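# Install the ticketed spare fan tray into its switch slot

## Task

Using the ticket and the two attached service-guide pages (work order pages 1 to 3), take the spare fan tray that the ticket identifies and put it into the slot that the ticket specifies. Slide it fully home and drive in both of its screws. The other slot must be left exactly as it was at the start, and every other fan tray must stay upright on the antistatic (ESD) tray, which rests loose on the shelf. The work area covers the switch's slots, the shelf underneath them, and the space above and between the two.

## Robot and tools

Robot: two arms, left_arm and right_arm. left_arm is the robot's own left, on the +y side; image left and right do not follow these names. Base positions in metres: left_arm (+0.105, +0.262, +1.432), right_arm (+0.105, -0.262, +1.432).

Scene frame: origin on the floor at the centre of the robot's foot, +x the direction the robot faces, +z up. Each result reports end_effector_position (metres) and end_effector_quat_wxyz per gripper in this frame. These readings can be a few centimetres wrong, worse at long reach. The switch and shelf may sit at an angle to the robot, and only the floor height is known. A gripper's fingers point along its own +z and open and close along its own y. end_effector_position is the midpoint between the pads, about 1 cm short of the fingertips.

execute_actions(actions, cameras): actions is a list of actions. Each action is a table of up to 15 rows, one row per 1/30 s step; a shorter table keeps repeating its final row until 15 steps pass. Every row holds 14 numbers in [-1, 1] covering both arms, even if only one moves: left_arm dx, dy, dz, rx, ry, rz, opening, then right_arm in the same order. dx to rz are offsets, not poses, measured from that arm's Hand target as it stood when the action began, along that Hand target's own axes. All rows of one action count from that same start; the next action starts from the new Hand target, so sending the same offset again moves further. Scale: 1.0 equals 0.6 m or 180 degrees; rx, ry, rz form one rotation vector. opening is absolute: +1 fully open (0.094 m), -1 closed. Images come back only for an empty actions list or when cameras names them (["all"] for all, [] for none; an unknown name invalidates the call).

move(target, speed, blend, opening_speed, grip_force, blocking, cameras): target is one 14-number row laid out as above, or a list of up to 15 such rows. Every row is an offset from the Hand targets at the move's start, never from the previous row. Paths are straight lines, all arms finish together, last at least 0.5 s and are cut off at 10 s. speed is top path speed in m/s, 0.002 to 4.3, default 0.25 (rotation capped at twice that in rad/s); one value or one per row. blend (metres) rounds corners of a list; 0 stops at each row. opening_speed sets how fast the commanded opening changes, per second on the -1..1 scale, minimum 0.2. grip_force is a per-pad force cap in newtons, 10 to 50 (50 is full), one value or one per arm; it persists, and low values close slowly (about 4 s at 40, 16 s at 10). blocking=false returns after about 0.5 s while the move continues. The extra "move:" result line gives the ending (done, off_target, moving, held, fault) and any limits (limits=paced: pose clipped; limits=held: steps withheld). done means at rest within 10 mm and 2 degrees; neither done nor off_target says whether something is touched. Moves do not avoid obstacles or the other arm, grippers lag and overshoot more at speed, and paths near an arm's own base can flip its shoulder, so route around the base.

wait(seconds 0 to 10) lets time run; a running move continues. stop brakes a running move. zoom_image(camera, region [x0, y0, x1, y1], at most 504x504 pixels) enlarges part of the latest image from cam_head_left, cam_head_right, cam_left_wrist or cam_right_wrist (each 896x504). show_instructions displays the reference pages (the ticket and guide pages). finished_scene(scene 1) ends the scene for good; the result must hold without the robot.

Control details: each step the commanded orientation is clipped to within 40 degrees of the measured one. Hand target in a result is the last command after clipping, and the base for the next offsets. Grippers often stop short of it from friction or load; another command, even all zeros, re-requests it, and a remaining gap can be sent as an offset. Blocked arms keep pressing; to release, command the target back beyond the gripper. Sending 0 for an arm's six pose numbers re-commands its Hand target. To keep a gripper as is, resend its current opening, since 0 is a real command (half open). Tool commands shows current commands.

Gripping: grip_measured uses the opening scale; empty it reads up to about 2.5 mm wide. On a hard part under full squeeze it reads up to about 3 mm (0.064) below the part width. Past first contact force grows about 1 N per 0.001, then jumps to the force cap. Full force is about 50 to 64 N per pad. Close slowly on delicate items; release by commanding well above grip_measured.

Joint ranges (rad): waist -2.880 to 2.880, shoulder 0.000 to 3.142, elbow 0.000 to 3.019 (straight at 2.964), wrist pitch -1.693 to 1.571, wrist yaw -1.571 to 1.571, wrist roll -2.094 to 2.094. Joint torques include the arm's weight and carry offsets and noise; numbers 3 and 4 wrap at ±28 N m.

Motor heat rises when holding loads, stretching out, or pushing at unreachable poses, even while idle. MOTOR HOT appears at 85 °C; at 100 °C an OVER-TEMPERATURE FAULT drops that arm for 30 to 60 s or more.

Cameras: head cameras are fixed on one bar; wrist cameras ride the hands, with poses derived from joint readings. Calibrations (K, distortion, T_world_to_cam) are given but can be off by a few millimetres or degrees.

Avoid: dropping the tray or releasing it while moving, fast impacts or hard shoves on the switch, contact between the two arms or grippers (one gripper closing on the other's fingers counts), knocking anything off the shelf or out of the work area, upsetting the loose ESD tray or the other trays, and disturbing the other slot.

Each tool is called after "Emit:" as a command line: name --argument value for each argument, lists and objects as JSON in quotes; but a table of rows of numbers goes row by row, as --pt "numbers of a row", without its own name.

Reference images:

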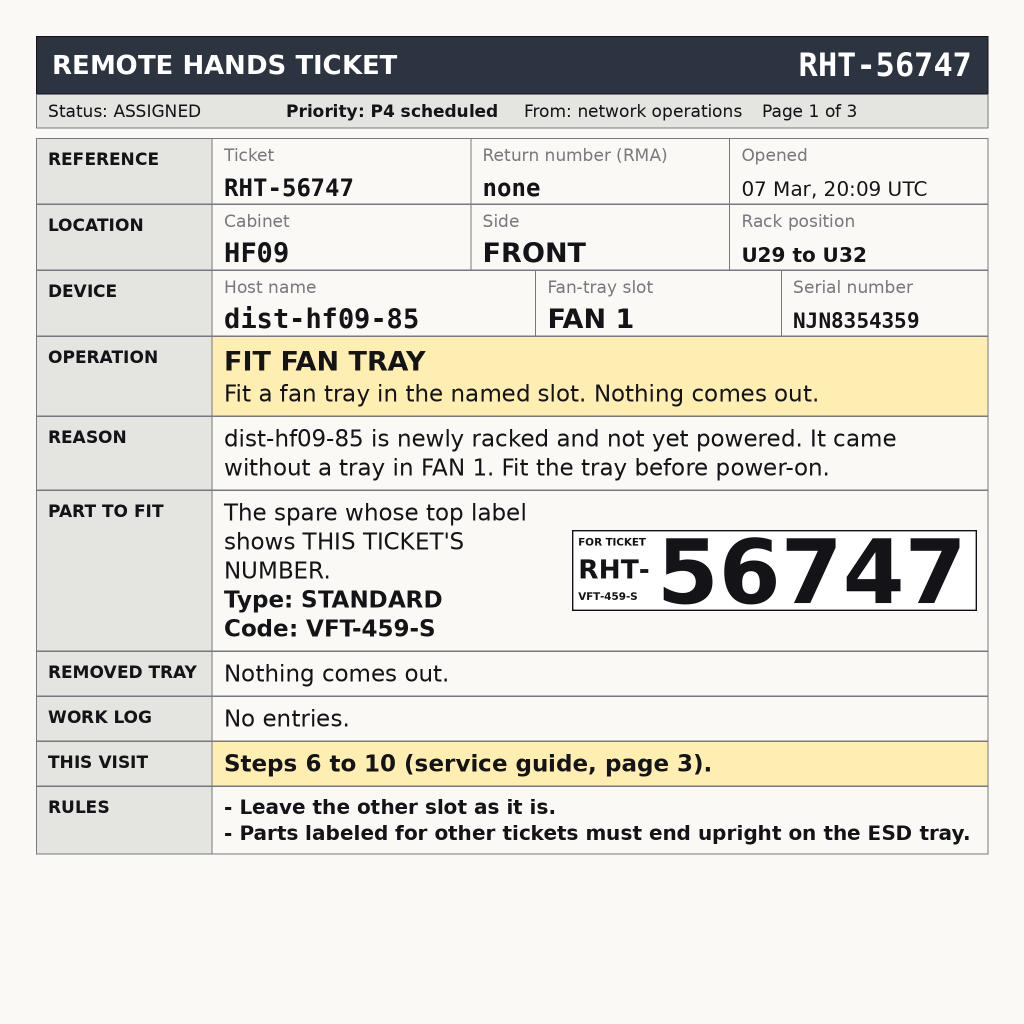

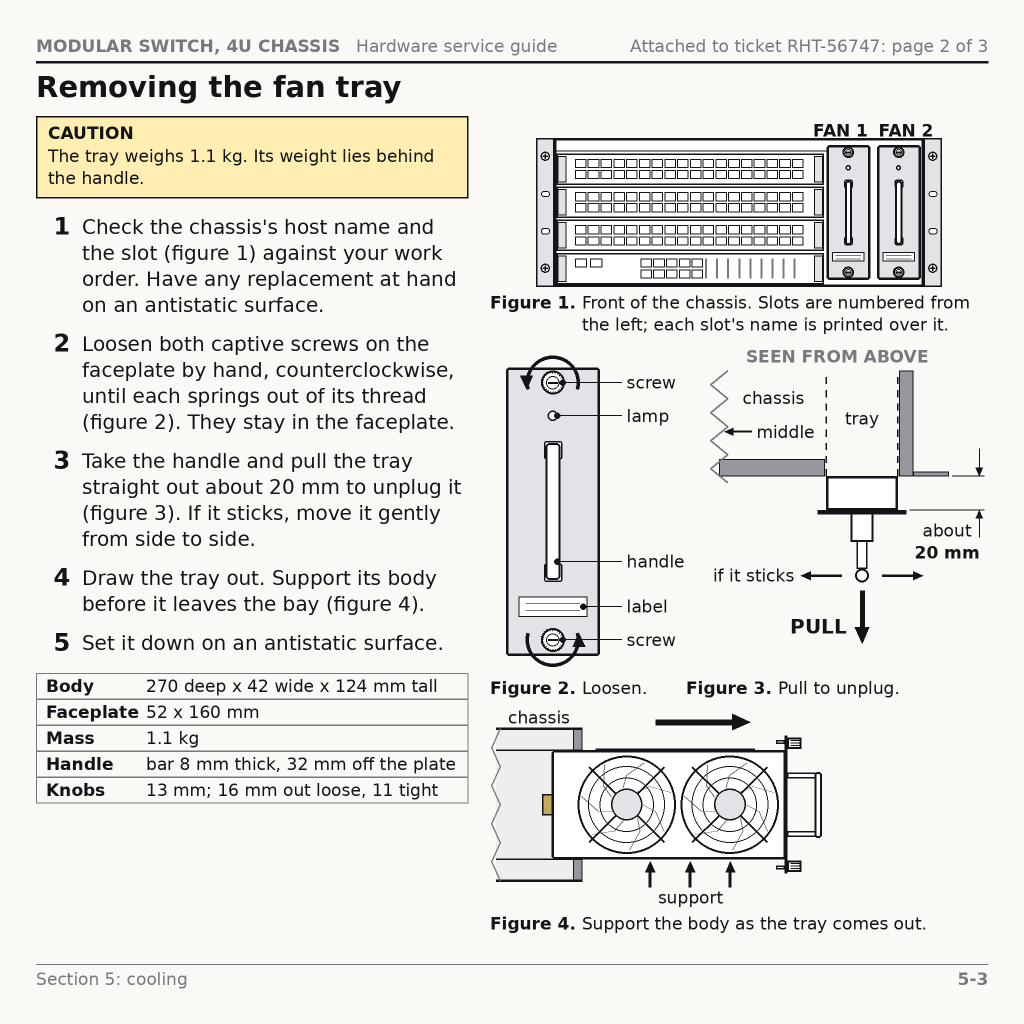

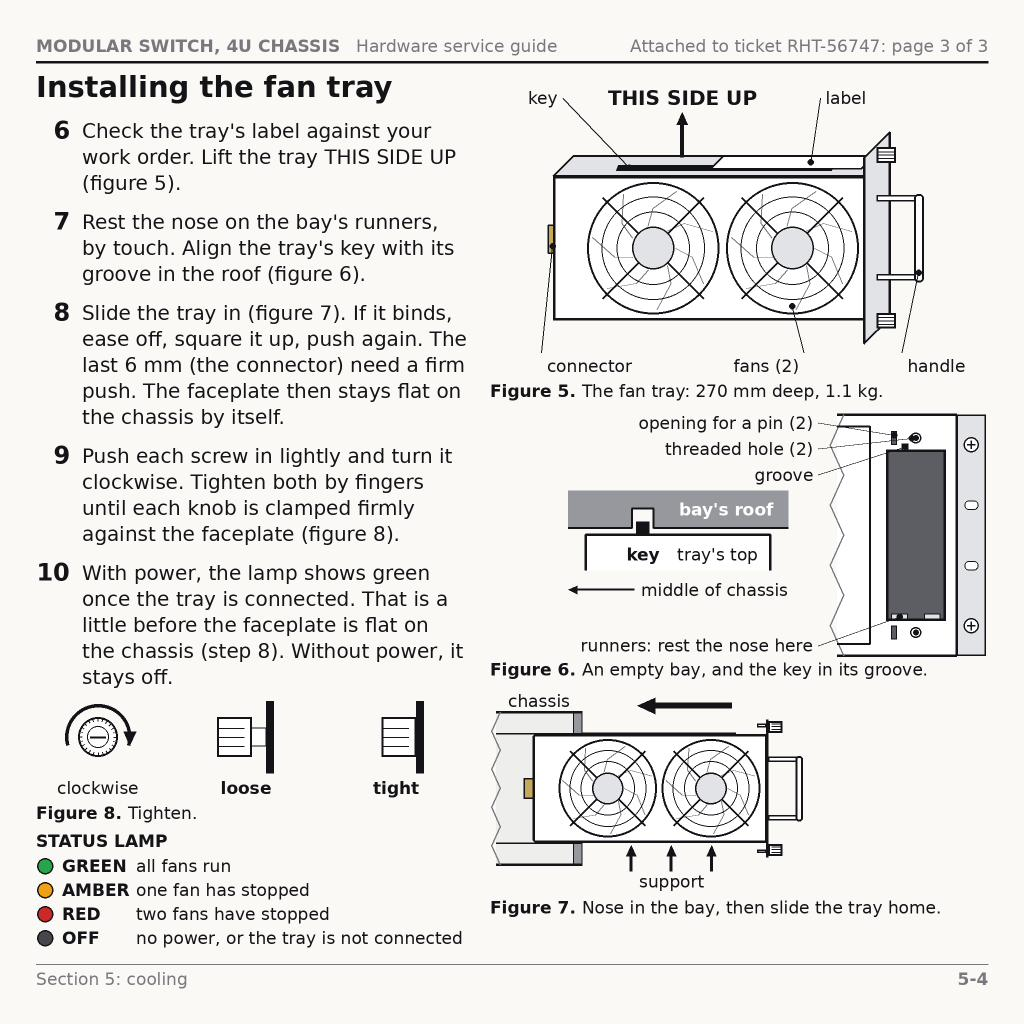

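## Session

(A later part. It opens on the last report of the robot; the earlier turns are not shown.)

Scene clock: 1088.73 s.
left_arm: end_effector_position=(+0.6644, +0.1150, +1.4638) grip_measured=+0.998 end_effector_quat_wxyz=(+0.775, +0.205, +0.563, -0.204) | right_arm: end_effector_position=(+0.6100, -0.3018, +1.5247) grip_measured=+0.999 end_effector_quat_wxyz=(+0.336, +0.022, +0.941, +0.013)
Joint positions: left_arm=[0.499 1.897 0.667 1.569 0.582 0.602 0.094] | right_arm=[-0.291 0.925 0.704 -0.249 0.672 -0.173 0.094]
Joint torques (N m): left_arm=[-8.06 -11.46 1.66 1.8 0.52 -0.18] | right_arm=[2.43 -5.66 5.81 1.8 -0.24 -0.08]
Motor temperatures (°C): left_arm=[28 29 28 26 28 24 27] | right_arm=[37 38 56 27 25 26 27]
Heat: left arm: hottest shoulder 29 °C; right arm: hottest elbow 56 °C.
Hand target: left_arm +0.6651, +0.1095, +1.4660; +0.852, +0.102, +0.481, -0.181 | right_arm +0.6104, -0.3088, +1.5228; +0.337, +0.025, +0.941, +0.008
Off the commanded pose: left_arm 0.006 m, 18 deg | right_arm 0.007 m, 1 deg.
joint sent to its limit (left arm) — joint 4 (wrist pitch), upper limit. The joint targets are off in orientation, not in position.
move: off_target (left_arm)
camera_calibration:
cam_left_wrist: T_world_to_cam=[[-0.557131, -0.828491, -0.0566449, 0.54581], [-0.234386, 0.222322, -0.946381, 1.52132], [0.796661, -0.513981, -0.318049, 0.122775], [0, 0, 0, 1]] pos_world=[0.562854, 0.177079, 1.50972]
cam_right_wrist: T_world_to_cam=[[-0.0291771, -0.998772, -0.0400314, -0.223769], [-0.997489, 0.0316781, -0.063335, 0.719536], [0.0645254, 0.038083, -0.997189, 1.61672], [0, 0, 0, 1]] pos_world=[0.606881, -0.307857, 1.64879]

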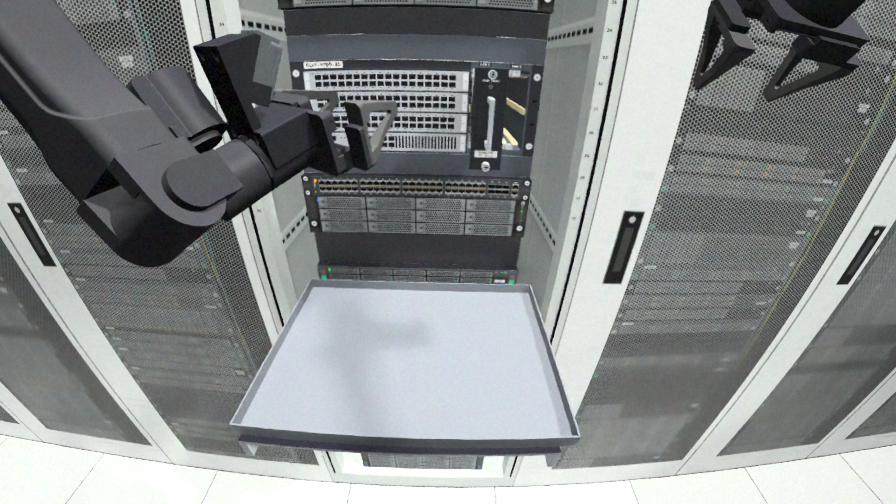

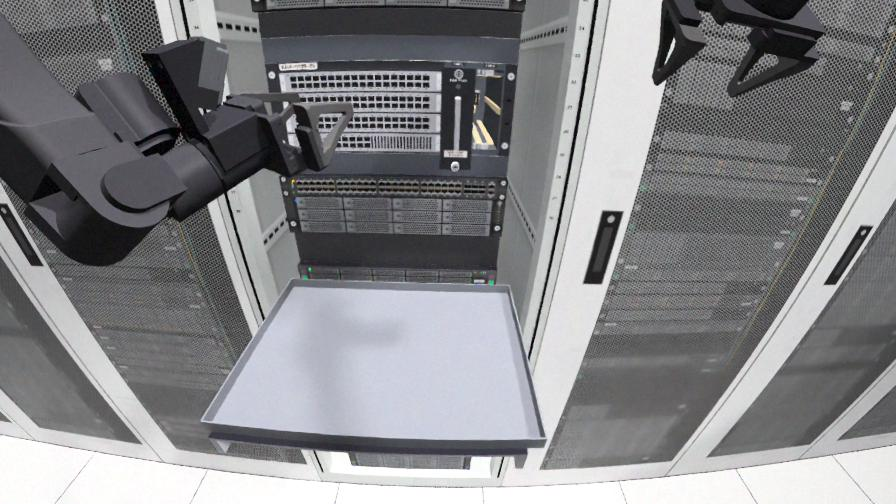

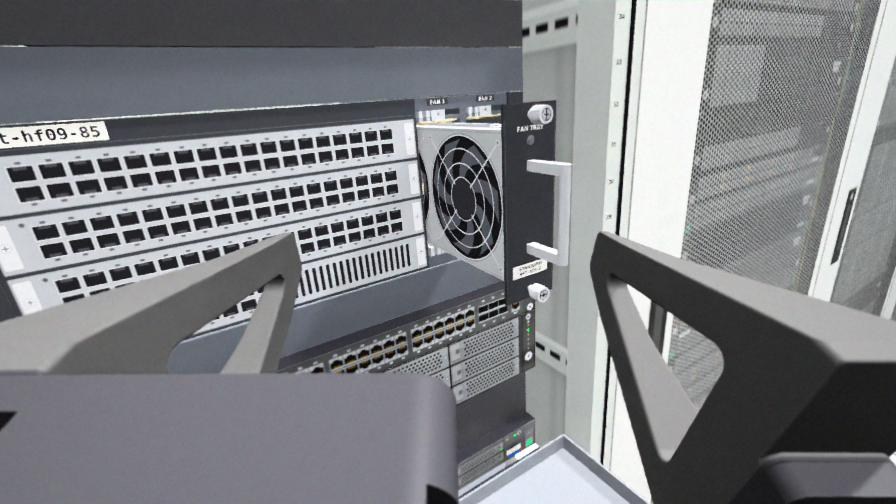

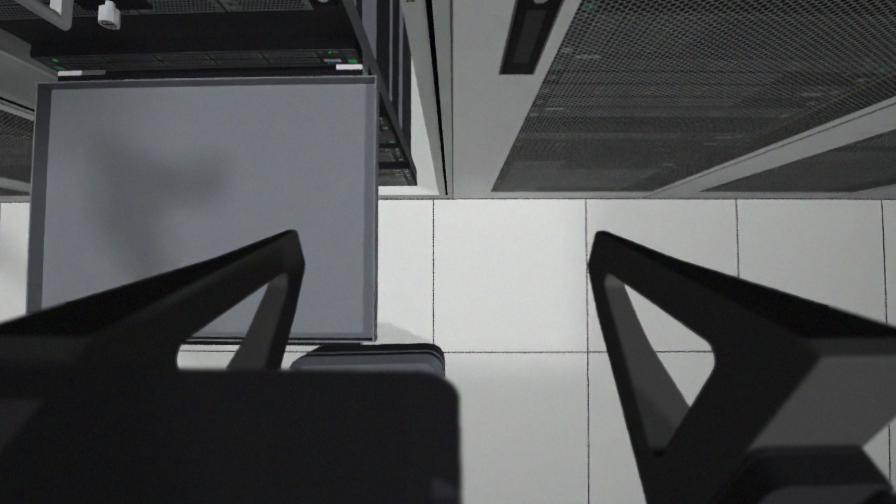

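Emit:
move --target '[0.1197,-0.2488,0.0892,-0.1156,0.1703,0.0321,1,0,0,0,0,0,0,1]' --speed 0.2 --cameras '["cam_left_wrist","cam_head_left","cam_head_right"]'

Scene clock: 1112.43 s.
left_arm: end_effector_position=(+0.6778, -0.0564, +1.4279) grip_measured=+0.998 end_effector_quat_wxyz=(+0.665, +0.042, +0.744, -0.044) | right_arm: end_effector_position=(+0.6100, -0.3018, +1.5247) grip_measured=+0.999 end_effector_quat_wxyz=(+0.336, +0.022, +0.941, +0.013)
Joint positions: left_arm=[0.033 2.27 0.992 1.569 -0.487 0.699 0.094] | right_arm=[-0.291 0.925 0.704 -0.249 0.672 -0.174 0.094]
Joint torques (N m): left_arm=[-10.87 -13.98 4.08 1.7 0.44 0.12] | right_arm=[2.43 -5.66 5.82 1.8 -0.23 -0.07]
Motor temperatures (°C): left_arm=[28 29 28 26 28 24 27] | right_arm=[36 37 49 27 24 26 26]
Heat: left arm: hottest shoulder 29 °C; right arm: hottest elbow 49 °C.
Hand target: left_arm +0.6805, -0.0605, +1.4320; +0.708, +0.016, +0.706, -0.016 | right_arm +0.6104, -0.3088, +1.5228; +0.337, +0.025, +0.941, +0.008
Off the commanded pose: left_arm 0.006 m, 8 deg | right_arm 0.007 m, 1 deg.
joint sent to its limit (left arm) — joint 4 (wrist pitch), upper limit. The joint targets are off in orientation, not in position.
move: off_target (left_arm)
camera_calibration:
cam_left_wrist: T_world_to_cam=[[-0.117599, -0.992183, 0.0417499, -0.0384371], [-0.660705, 0.0467857, -0.749186, 1.52597], [0.741376, -0.115688, -0.661043, 0.562299], [0, 0, 0, 1]] pos_world=[0.586819, -0.0444787, 1.51654]
Images, in order (width x height): cam_head_left 896x504, cam_head_right 896x504, cam_left_wrist 896x504.

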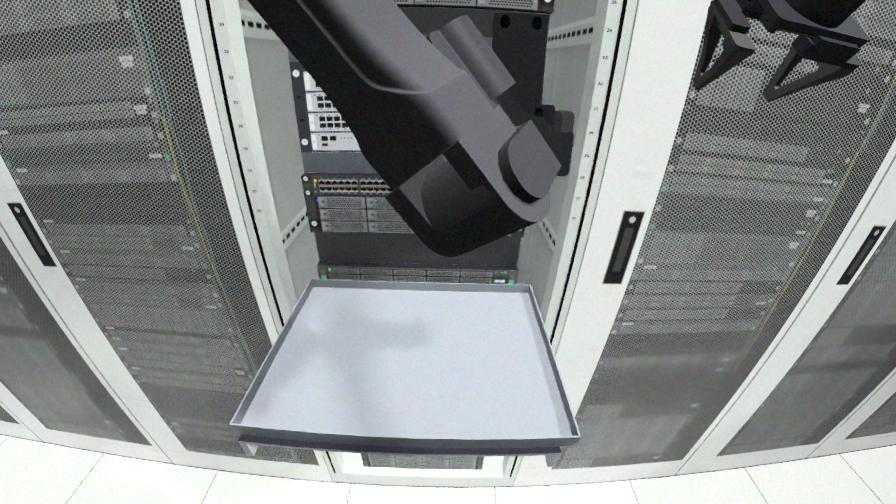

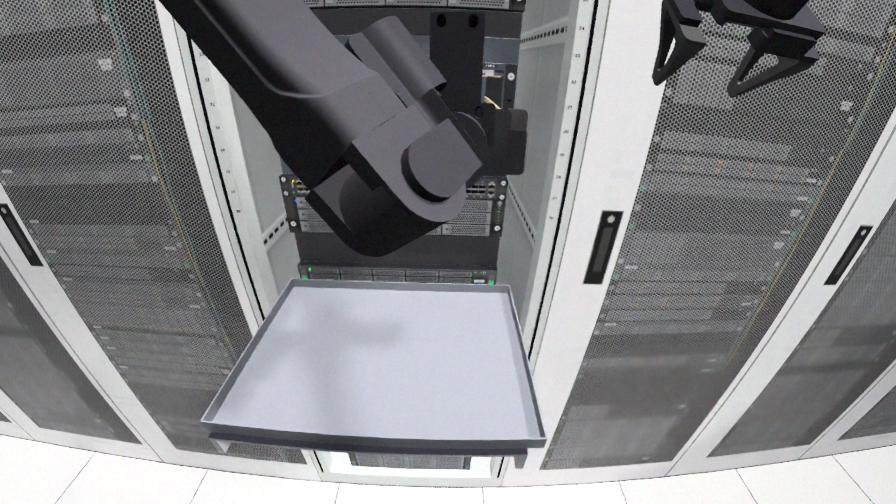

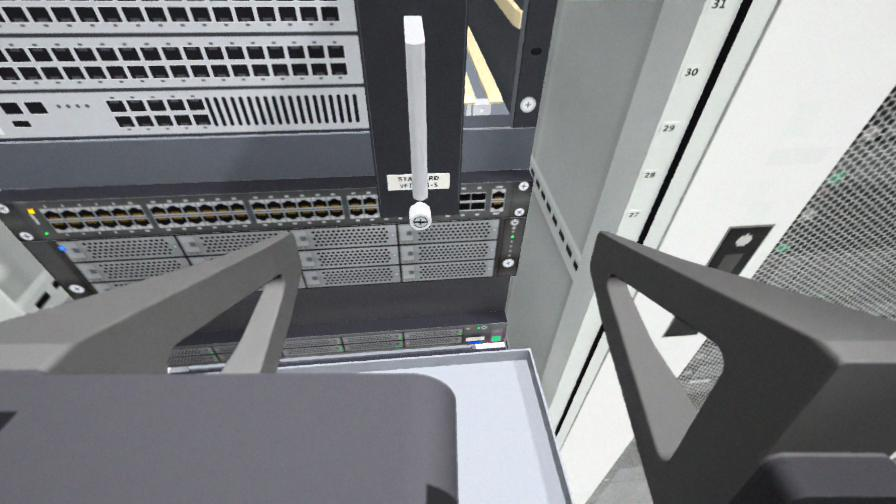

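Emit:
move --target '[-0.0067,0.012,0.1497,0,0,0,1,0,0,0,0,0,0,1]' --speed 0.1 --cameras '["cam_left_wrist","cam_head_left","cam_head_right"]'

Scene clock: 1127.03 s.
left_arm: end_effector_position=(+0.7631, -0.0570, +1.4429) grip_measured=+0.998 end_effector_quat_wxyz=(+0.708, +0.011, +0.706, -0.026) | right_arm: end_effector_position=(+0.6100, -0.3018, +1.5247) grip_measured=+0.999 end_effector_quat_wxyz=(+0.336, +0.022, +0.941, +0.013)
Joint positions: left_arm=[0.094 2.313 1.224 1.515 -0.404 0.723 0.094] | right_arm=[-0.291 0.925 0.704 -0.249 0.672 -0.174 0.094]
Joint torques (N m): left_arm=[-11.46 -14.86 5.37 0.76 0.77 0.18] | right_arm=[2.43 -5.71 5.81 1.81 -0.23 -0.07]
Heat: left arm: hottest waist 29 °C; right arm: hottest elbow 47 °C.
Hand target: left_arm +0.7706, -0.0572, +1.4363; +0.708, +0.016, +0.706, -0.016 | right_arm +0.6104, -0.3088, +1.5228; +0.337, +0.025, +0.941, +0.008
Off the commanded pose: left_arm 0.010 m, 1 deg | right_arm 0.007 m, 1 deg.
move: done
camera_calibration:
cam_left_wrist: T_world_to_cam=[[-0.0541281, -0.997135, 0.05284, -0.0943117], [-0.57302, -0.0123185, -0.819449, 1.62472], [0.817752, -0.0746335, -0.570711, 0.322578], [0, 0, 0, 1]] pos_world=[0.662102, -0.0499521, 1.52046]
Images, in order (width x height): cam_head_left 896x504, cam_head_right 896x504, cam_left_wrist 896x504.

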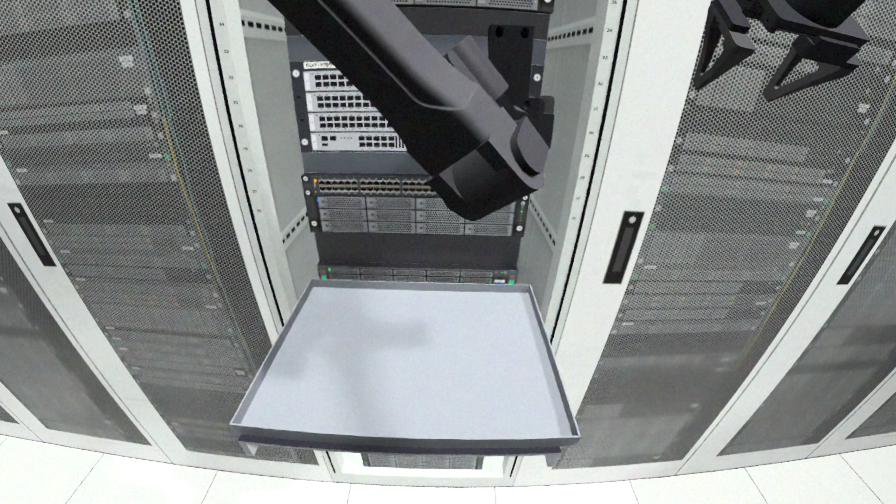

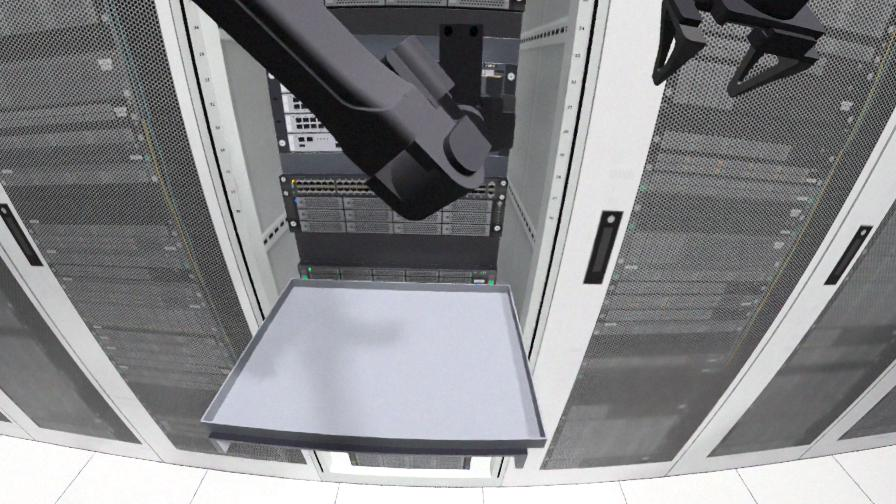

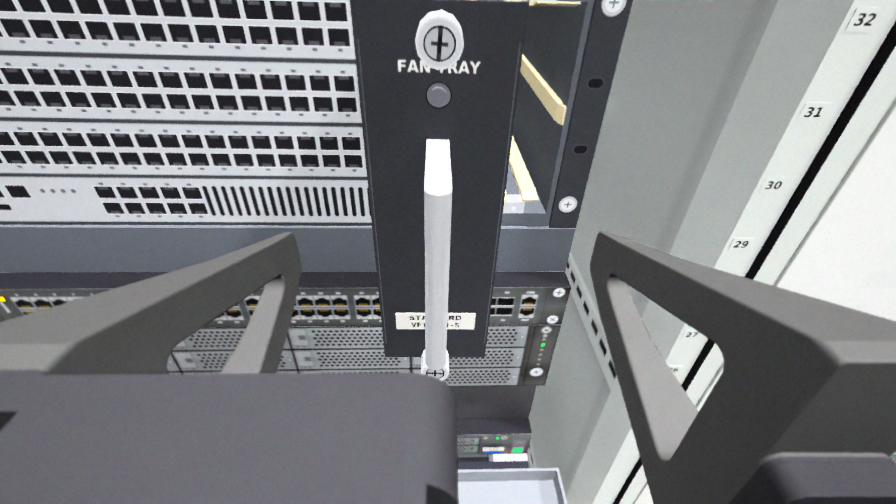

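Emit:
move --target '[0,0.004,0,0,0,0,-1,0,0,0,0,0,0,1]' --opening_speed 0.8 --cameras '["cam_left_wrist"]'

Scene clock: 1134.53 s.
left_arm: end_effector_position=(+0.7635, -0.0564, +1.4424) grip_measured=-0.859 end_effector_quat_wxyz=(+0.708, +0.014, +0.705, -0.024) | right_arm: end_effector_position=(+0.6100, -0.3018, +1.5247) grip_measured=+0.999 end_effector_quat_wxyz=(+0.336, +0.022, +0.941, +0.013)
Joint positions: left_arm=[0.096 2.313 1.224 1.515 -0.401 0.728 0.007] | right_arm=[-0.291 0.925 0.704 -0.249 0.672 -0.174 0.094]
Joint torques (N m): left_arm=[-11.63 -14.62 4.53 0.66 0.74 0.08] | right_arm=[2.43 -5.71 5.81 1.8 -0.23 -0.07]
Heat: left arm: hottest waist 29 °C; right arm: hottest elbow 46 °C.
Hand target: left_arm +0.7707, -0.0549, +1.4364; +0.708, +0.016, +0.706, -0.016 | right_arm +0.6104, -0.3088, +1.5228; +0.337, +0.025, +0.941, +0.008
Off the commanded pose: left_arm 0.010 m, 1 deg | right_arm 0.007 m, 1 deg.
move: done
camera_calibration:
cam_left_wrist: T_world_to_cam=[[-0.0549003, -0.997379, 0.0471379, -0.0849066], [-0.571806, -0.00729665, -0.820356, 1.62522], [0.81855, -0.0719915, -0.569906, 0.320386], [0, 0, 0, 1]] pos_world=[0.662399, -0.0497603, 1.51985]
Images, in order (width x height): cam_left_wrist 896x504.

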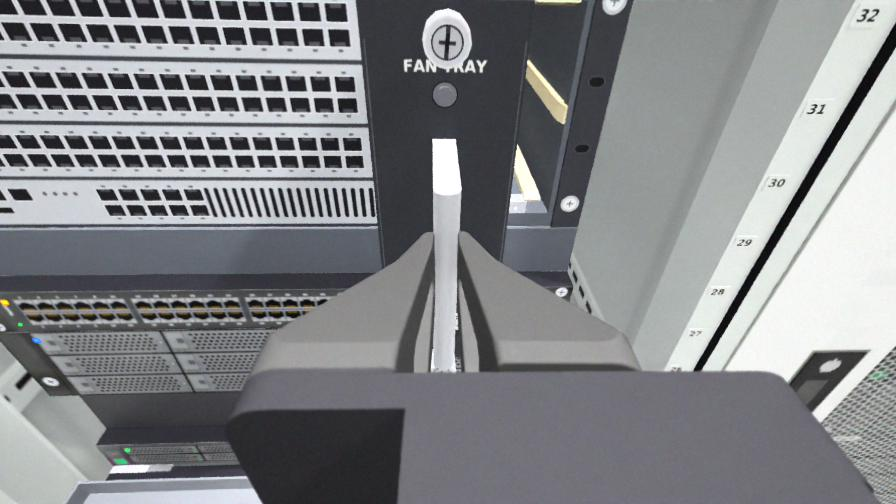

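Emit:
move --target '[0,0,0.1,0,0,0,-1,0,0,0,0,0,0,1]' --speed 0.08 --cameras '["cam_left_wrist"]'

Scene clock: 1141.03 s.
left_arm: end_effector_position=(+0.8180, -0.0601, +1.4445) grip_measured=-0.860 end_effector_quat_wxyz=(+0.709, +0.022, +0.705, -0.020) | right_arm: end_effector_position=(+0.6100, -0.3018, +1.5247) grip_measured=+0.999 end_effector_quat_wxyz=(+0.336, +0.022, +0.941, +0.013)
Joint positions: left_arm=[0.13 2.324 1.367 1.374 -0.366 0.728 0.007] | right_arm=[-0.291 0.925 0.704 -0.249 0.672 -0.174 0.094]
Joint torques (N m): left_arm=[-10.93 -15.79 6.67 0.62 0.65 -0.1] | right_arm=[2.43 -5.71 5.82 1.8 -0.23 -0.07]
Heat: left arm: hottest waist 29 °C; right arm: hottest elbow 45 °C.
Hand target: left_arm +0.8306, -0.0577, +1.4364; +0.708, +0.016, +0.706, -0.016 | right_arm +0.6104, -0.3088, +1.5228; +0.337, +0.025, +0.941, +0.008
Off the commanded pose: left_arm 0.015 m, 1 deg | right_arm 0.007 m, 1 deg.
move: off_target (left_arm)
camera_calibration:
cam_left_wrist: T_world_to_cam=[[-0.0610237, -0.997662, 0.0307662, -0.0570306], [-0.570267, 0.00955062, -0.821404, 1.65934], [0.81919, -0.0676701, -0.569516, 0.275869], [0, 0, 0, 1]] pos_world=[0.716798, -0.0540769, 1.52186]
Images, in order (width x height): cam_left_wrist 896x504.

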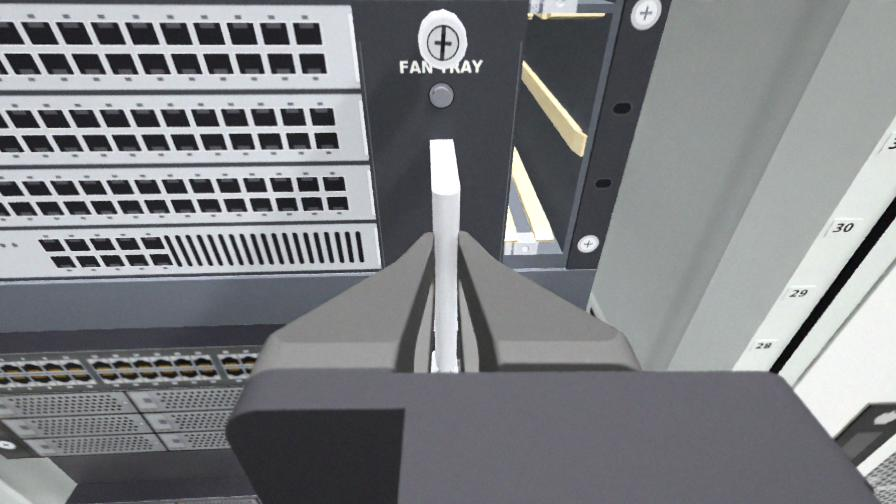

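Emit:
move --target '[0,0,0.1,0,0,0,-1,0,0,0,0,0,0,1]' --speed 0.08 --cameras '["cam_left_wrist"]'

Scene clock: 1151.00 s.
left_arm: end_effector_position=(+0.8775, -0.0622, +1.4458) grip_measured=-0.860 end_effector_quat_wxyz=(+0.709, +0.022, +0.705, -0.016) | right_arm: end_effector_position=(+0.6100, -0.3018, +1.5247) grip_measured=+0.999 end_effector_quat_wxyz=(+0.336, +0.022, +0.941, +0.013)
Joint positions: left_arm=[0.161 2.36 1.548 1.227 -0.342 0.723 0.007] | right_arm=[-0.291 0.925 0.704 -0.249 0.672 -0.174 0.094]
Joint torques (N m): left_arm=[-11.63 -17.32 7.76 0.46 0.89 -0.15] | right_arm=[2.43 -5.71 5.82 1.83 -0.23 -0.07]
Motor temperatures (°C): left_arm=[29 30 30 26 28 24 28] | right_arm=[34 35 44 27 24 26 25]
Heat: left arm: hottest shoulder 30 °C; right arm: hottest elbow 44 °C.
Hand target: left_arm +0.8905, -0.0604, +1.4366; +0.708, +0.016, +0.706, -0.016 | right_arm +0.6104, -0.3088, +1.5228; +0.337, +0.025, +0.941, +0.008
Off the commanded pose: left_arm 0.016 m, 1 deg | right_arm 0.007 m, 1 deg.
move: off_target (left_arm)
camera_calibration:
cam_left_wrist: T_world_to_cam=[[-0.0558295, -0.998153, 0.023953, -0.0503375], [-0.570919, 0.0122334, -0.820915, 1.69437], [0.819106, -0.0595065, -0.570548, 0.229812], [0, 0, 0, 1]] pos_world=[0.776298, -0.0572971, 1.52326]
Images, in order (width x height): cam_left_wrist 896x504.

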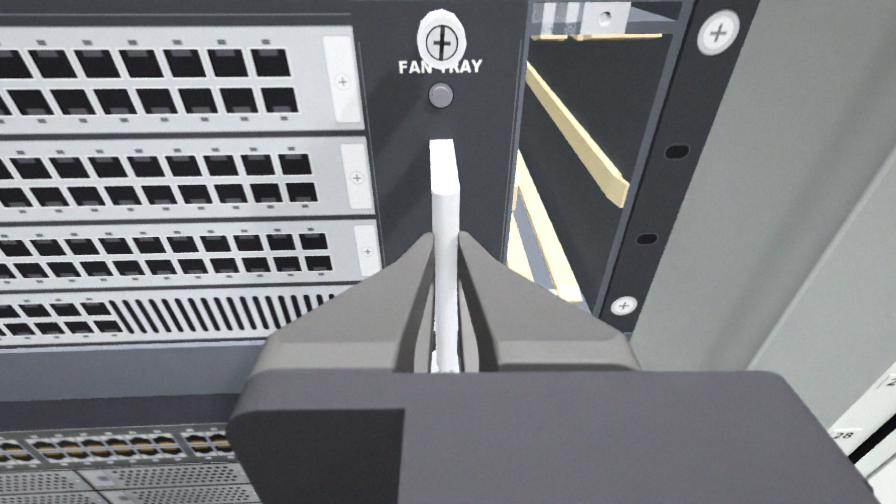

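Emit:
move --target '[0,0,0.06,0,0,0,-1,0,0,0,0,0,0,1]' --speed 0.05 --cameras '["cam_left_wrist"]'

Scene clock: 1157.77 s.
left_arm: end_effector_position=(+0.8951, -0.0621, +1.4450) grip_measured=-0.860 end_effector_quat_wxyz=(+0.707, +0.020, +0.706, -0.015) | right_arm: end_effector_position=(+0.6100, -0.3018, +1.5247) grip_measured=+0.999 end_effector_quat_wxyz=(+0.336, +0.022, +0.941, +0.013)
Joint positions: left_arm=[0.17 2.375 1.606 1.183 -0.339 0.718 0.007] | right_arm=[-0.291 0.925 0.704 -0.249 0.672 -0.174 0.094]
Joint torques (N m): left_arm=[-10.99 -16.15 11.73 -1.33 1.34 -0.19] | right_arm=[2.43 -5.71 5.82 1.8 -0.23 -0.07]
Heat: left arm: hottest shoulder 30 °C; right arm: hottest elbow 43 °C.
Hand target: left_arm +0.9264, -0.0622, +1.4365; +0.708, +0.016, +0.706, -0.016 | right_arm +0.6104, -0.3088, +1.5228; +0.337, +0.025, +0.941, +0.008
Off the commanded pose: left_arm 0.032 m, 1 deg | right_arm 0.007 m, 1 deg.
move: off_target (left_arm)
camera_calibration:
cam_left_wrist: T_world_to_cam=[[-0.0516192, -0.99836, 0.0247572, -0.0542143], [-0.573727, 0.00935471, -0.818993, 1.70341], [0.817419, -0.0564797, -0.573269, 0.220561], [0, 0, 0, 1]] pos_world=[0.794202, -0.0576031, 1.52286]
Images, in order (width x height): cam_left_wrist 896x504.

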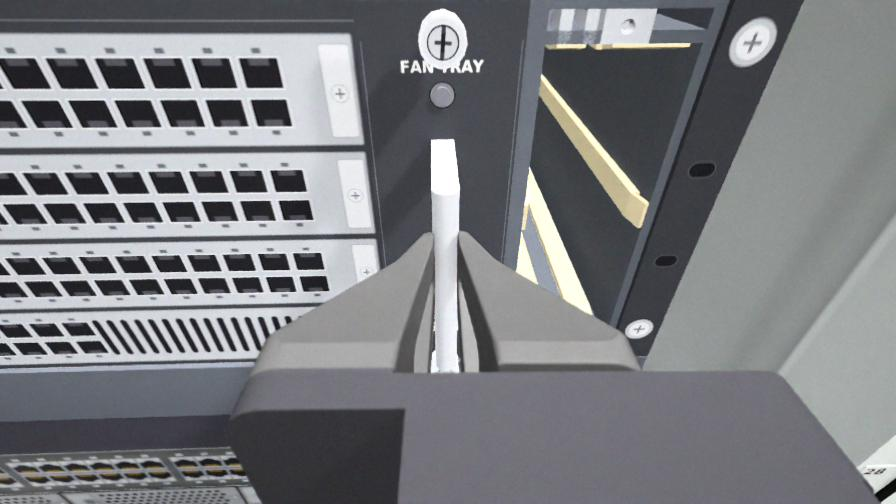

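Emit:
move --target '[0,0,0.08,0,0,0,-1,0,0,0,0,0,0,1]' --speed 0.06 --cameras '["cam_left_wrist","cam_head_right"]'

Scene clock: 1179.10 s.
left_arm: end_effector_position=(+0.9352, -0.0635, +1.4401) grip_measured=-0.888 end_effector_quat_wxyz=(+0.704, +0.020, +0.710, -0.016) | right_arm: end_effector_position=(+0.6100, -0.3018, +1.5247) grip_measured=+0.999 end_effector_quat_wxyz=(+0.336, +0.022, +0.941, +0.013)
Joint positions: left_arm=[0.192 2.42 1.75 1.071 -0.324 0.704 0.005] | right_arm=[-0.291 0.925 0.704 -0.249 0.672 -0.174 0.094]
Joint torques (N m): left_arm=[-12.75 -16.67 14.39 -1.42 1.52 -0.12] | right_arm=[2.37 -5.71 5.82 1.78 -0.23 -0.07]
Heat: left arm: hottest elbow 34 °C; right arm: hottest elbow 42 °C.
Hand target: left_arm +0.9743, -0.0643, +1.4366; +0.708, +0.016, +0.706, -0.016 | right_arm +0.6104, -0.3088, +1.5228; +0.337, +0.025, +0.941, +0.008
Off the commanded pose: left_arm 0.039 m, 1 deg | right_arm 0.007 m, 1 deg.
move: off_target (left_arm)
camera_calibration:
cam_left_wrist: T_world_to_cam=[[-0.0528455, -0.998238, 0.0269832, -0.0554542], [-0.582077, 0.00883611, -0.813086, 1.72163], [0.811415, -0.0586742, -0.581519, 0.202324], [0, 0, 0, 1]] pos_world=[0.83502, -0.0586978, 1.51898]
Images, in order (width x height): cam_head_right 896x504, cam_left_wrist 896x504.

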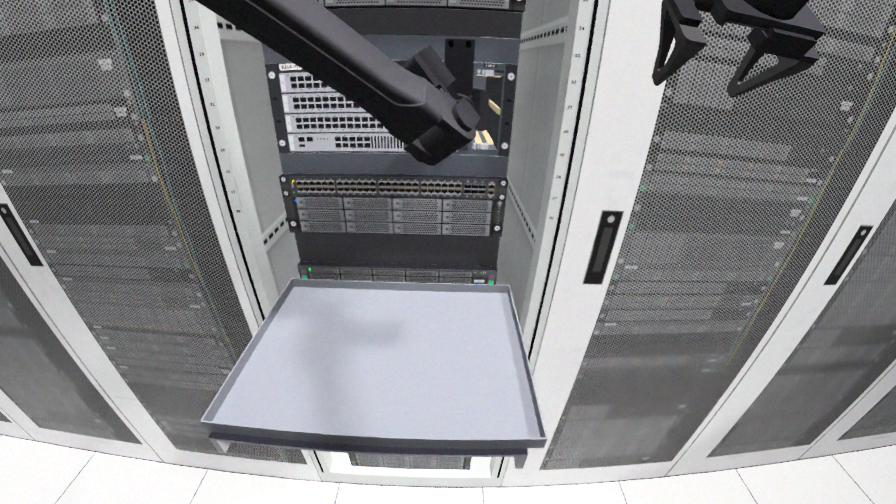

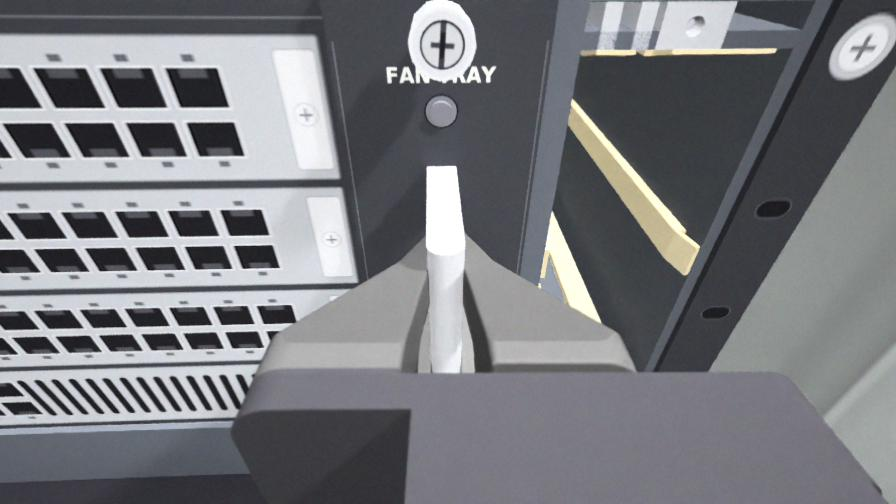

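Emit:
zoom_image --camera "cam_left_wrist" --region '[300, 0, 600, 400]'

Emit:
zoom_image --camera "cam_head_right" --region '[380, 30, 530, 180]'

Scaled by 1.260 from the camera's 896x504 image, which has a finer 1280x720 frame.

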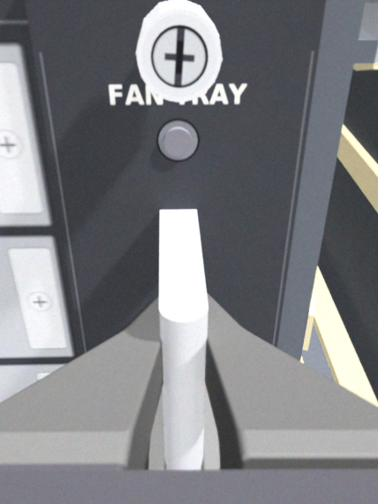

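Scaled by 3.360 from the camera's 896x504 image, which has a finer 1280x720 frame.

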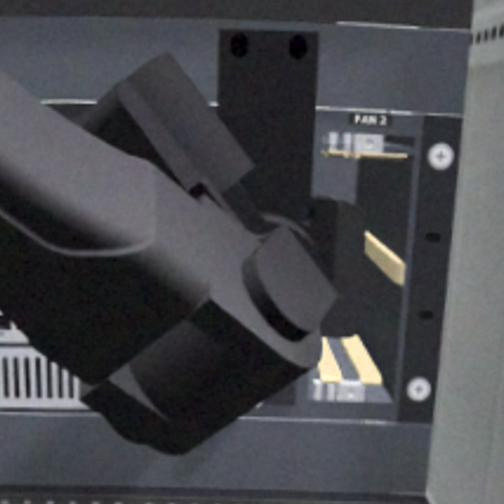

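Emit:
move --target '[0,0,0.12,0,0,0,-1,0,0,0,0,0,0,1]' --speed 0.08 --cameras '["cam_left_wrist"]'

Scene clock: 1196.03 s.
left_arm: end_effector_position=(+0.9381, -0.0629, +1.4418) grip_measured=-0.888 end_effector_quat_wxyz=(+0.704, +0.017, +0.710, -0.016) | right_arm: end_effector_position=(+0.6100, -0.3018, +1.5247) grip_measured=+0.999 end_effector_quat_wxyz=(+0.336, +0.022, +0.941, +0.013)
Joint positions: left_arm=[0.192 2.422 1.762 1.067 -0.327 0.702 0.005] | right_arm=[-0.291 0.925 0.704 -0.249 0.672 -0.174 0.094]
Joint torques (N m): left_arm=[-10.99 -15.91 22.64 -5.12 2.68 -0.18] | right_arm=[2.43 -5.71 5.79 1.81 -0.23 -0.07]
Motor temperatures (°C): left_arm=[29 30 36 26 30 24 28] | right_arm=[34 34 41 27 24 26 25]
Heat: left arm: hottest elbow 36 °C; right arm: hottest elbow 41 °C.
Hand target: left_arm +1.0463, -0.0676, +1.4369; +0.708, +0.016, +0.706, -0.016 | right_arm +0.6104, -0.3088, +1.5228; +0.337, +0.025, +0.941, +0.008
Off the commanded pose: left_arm 0.108 m, 1 deg | right_arm 0.007 m, 1 deg.
move: off_target (left_arm)
camera_calibration:
cam_left_wrist: T_world_to_cam=[[-0.0479844, -0.998401, 0.0298872, -0.0634485], [-0.580905, 0.00355298, -0.813963, 1.72451], [0.812555, -0.0564192, -0.580147, 0.198039], [0, 0, 0, 1]] pos_world=[0.837816, -0.058301, 1.52048]
Images, in order (width x height): cam_left_wrist 896x504.

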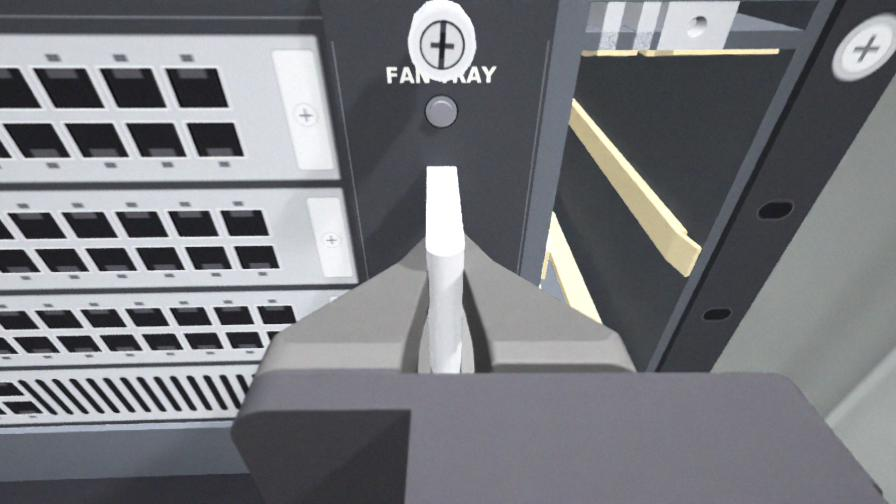

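Emit:
zoom_image --camera "cam_left_wrist" --region '[480, 0, 660, 120]'

Emit:
zoom_image --camera "cam_left_wrist" --region '[300, 0, 480, 120]'

Scaled by 2.800 from the camera's 896x504 image, which has a finer 1280x720 frame.

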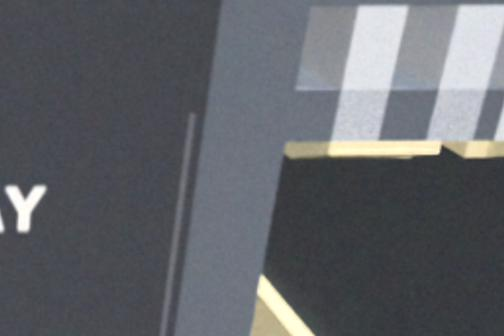

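Scaled by 2.800 from the camera's 896x504 image, which has a finer 1280x720 frame.

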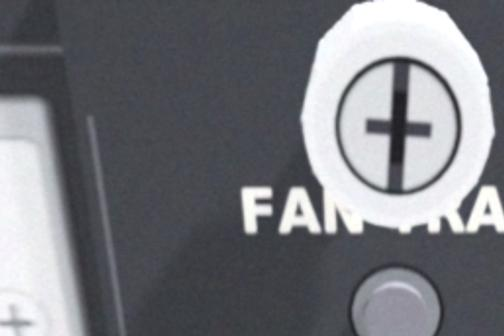

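Emit:
move --target '[0,0,0.12,0,0,0,-1,0,0,0,0,0,0,1]' --speed 0.08 --cameras '["cam_left_wrist"]'

Scene clock: 1211.23 s.
left_arm: end_effector_position=(+0.9397, -0.0621, +1.4419) grip_measured=-0.888 end_effector_quat_wxyz=(+0.704, +0.018, +0.710, -0.016) | right_arm: end_effector_position=(+0.6100, -0.3018, +1.5247) grip_measured=+0.999 end_effector_quat_wxyz=(+0.336, +0.022, +0.941, +0.013)
Joint positions: left_arm=[0.194 2.422 1.765 1.062 -0.325 0.7 0.005] | right_arm=[-0.291 0.925 0.704 -0.249 0.672 -0.174 0.094]
Joint torques (N m): left_arm=[-9.05 -16.85 27.04 -7.92 3.66 -0.26] | right_arm=[2.43 -5.71 5.81 1.8 -0.23 -0.07]
Motor temperatures (°C): left_arm=[29 31 44 26 34 24 29] | right_arm=[34 34 40 27 24 26 25]
Heat: left arm: hottest elbow 44 °C; right arm: hottest elbow 40 °C.
Hand target: left_arm +1.1183, -0.0708, +1.4371; +0.708, +0.016, +0.706, -0.016 | right_arm +0.6104, -0.3088, +1.5228; +0.337, +0.025, +0.941, +0.008
Off the commanded pose: left_arm 0.179 m, 1 deg | right_arm 0.007 m, 1 deg.
move: off_target (left_arm)
camera_calibration:
cam_left_wrist: T_world_to_cam=[[-0.0486326, -0.99835, 0.0305284, -0.0629002], [-0.581428, 0.00344433, -0.813591, 1.72553], [0.812143, -0.0573171, -0.580636, 0.197861], [0, 0, 0, 1]] pos_world=[0.839518, -0.0573989, 1.52068]
Images, in order (width x height): cam_left_wrist 896x504.

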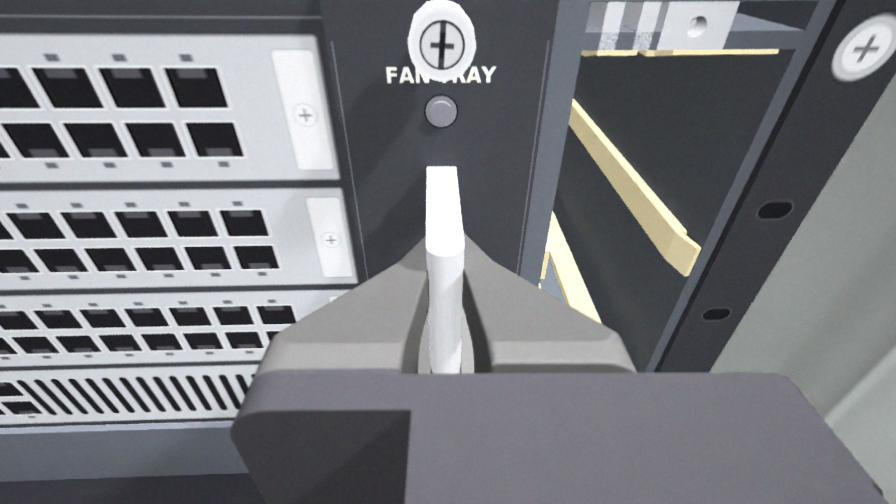

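Emit:
move --target '[0,0,-0.295,0,0,0,-1,0,0,0,0,0,0,1]' --speed 0.15

Scene clock: 1217.50 s.
left_arm: end_effector_position=(+0.9353, -0.0620, +1.4420) grip_measured=-0.889 end_effector_quat_wxyz=(+0.706, +0.016, +0.708, -0.017) | right_arm: end_effector_position=(+0.6100, -0.3018, +1.5247) grip_measured=+0.999 end_effector_quat_wxyz=(+0.336, +0.022, +0.941, +0.013)
Joint positions: left_arm=[0.192 2.42 1.75 1.081 -0.324 0.7 0.005] | right_arm=[-0.291 0.925 0.704 -0.249 0.672 -0.174 0.094]
Joint torques (N m): left_arm=[-13.63 -16.62 7.34 0.7 0.99 -0.06] | right_arm=[2.43 -5.71 5.81 1.8 -0.23 -0.07]
Motor temperatures (°C): left_arm=[29 31 52 27 36 24 29] | right_arm=[33 34 40 27 24 26 25]
Heat: left arm: hottest elbow 52 °C; right arm: hottest elbow 40 °C.
Hand target: left_arm +0.9414, -0.0627, +1.4368; +0.708, +0.016, +0.706, -0.016 | right_arm +0.6104, -0.3088, +1.5228; +0.337, +0.025, +0.941, +0.008
Off the commanded pose: left_arm 0.008 m, 0 deg | right_arm 0.007 m, 1 deg.
move: done


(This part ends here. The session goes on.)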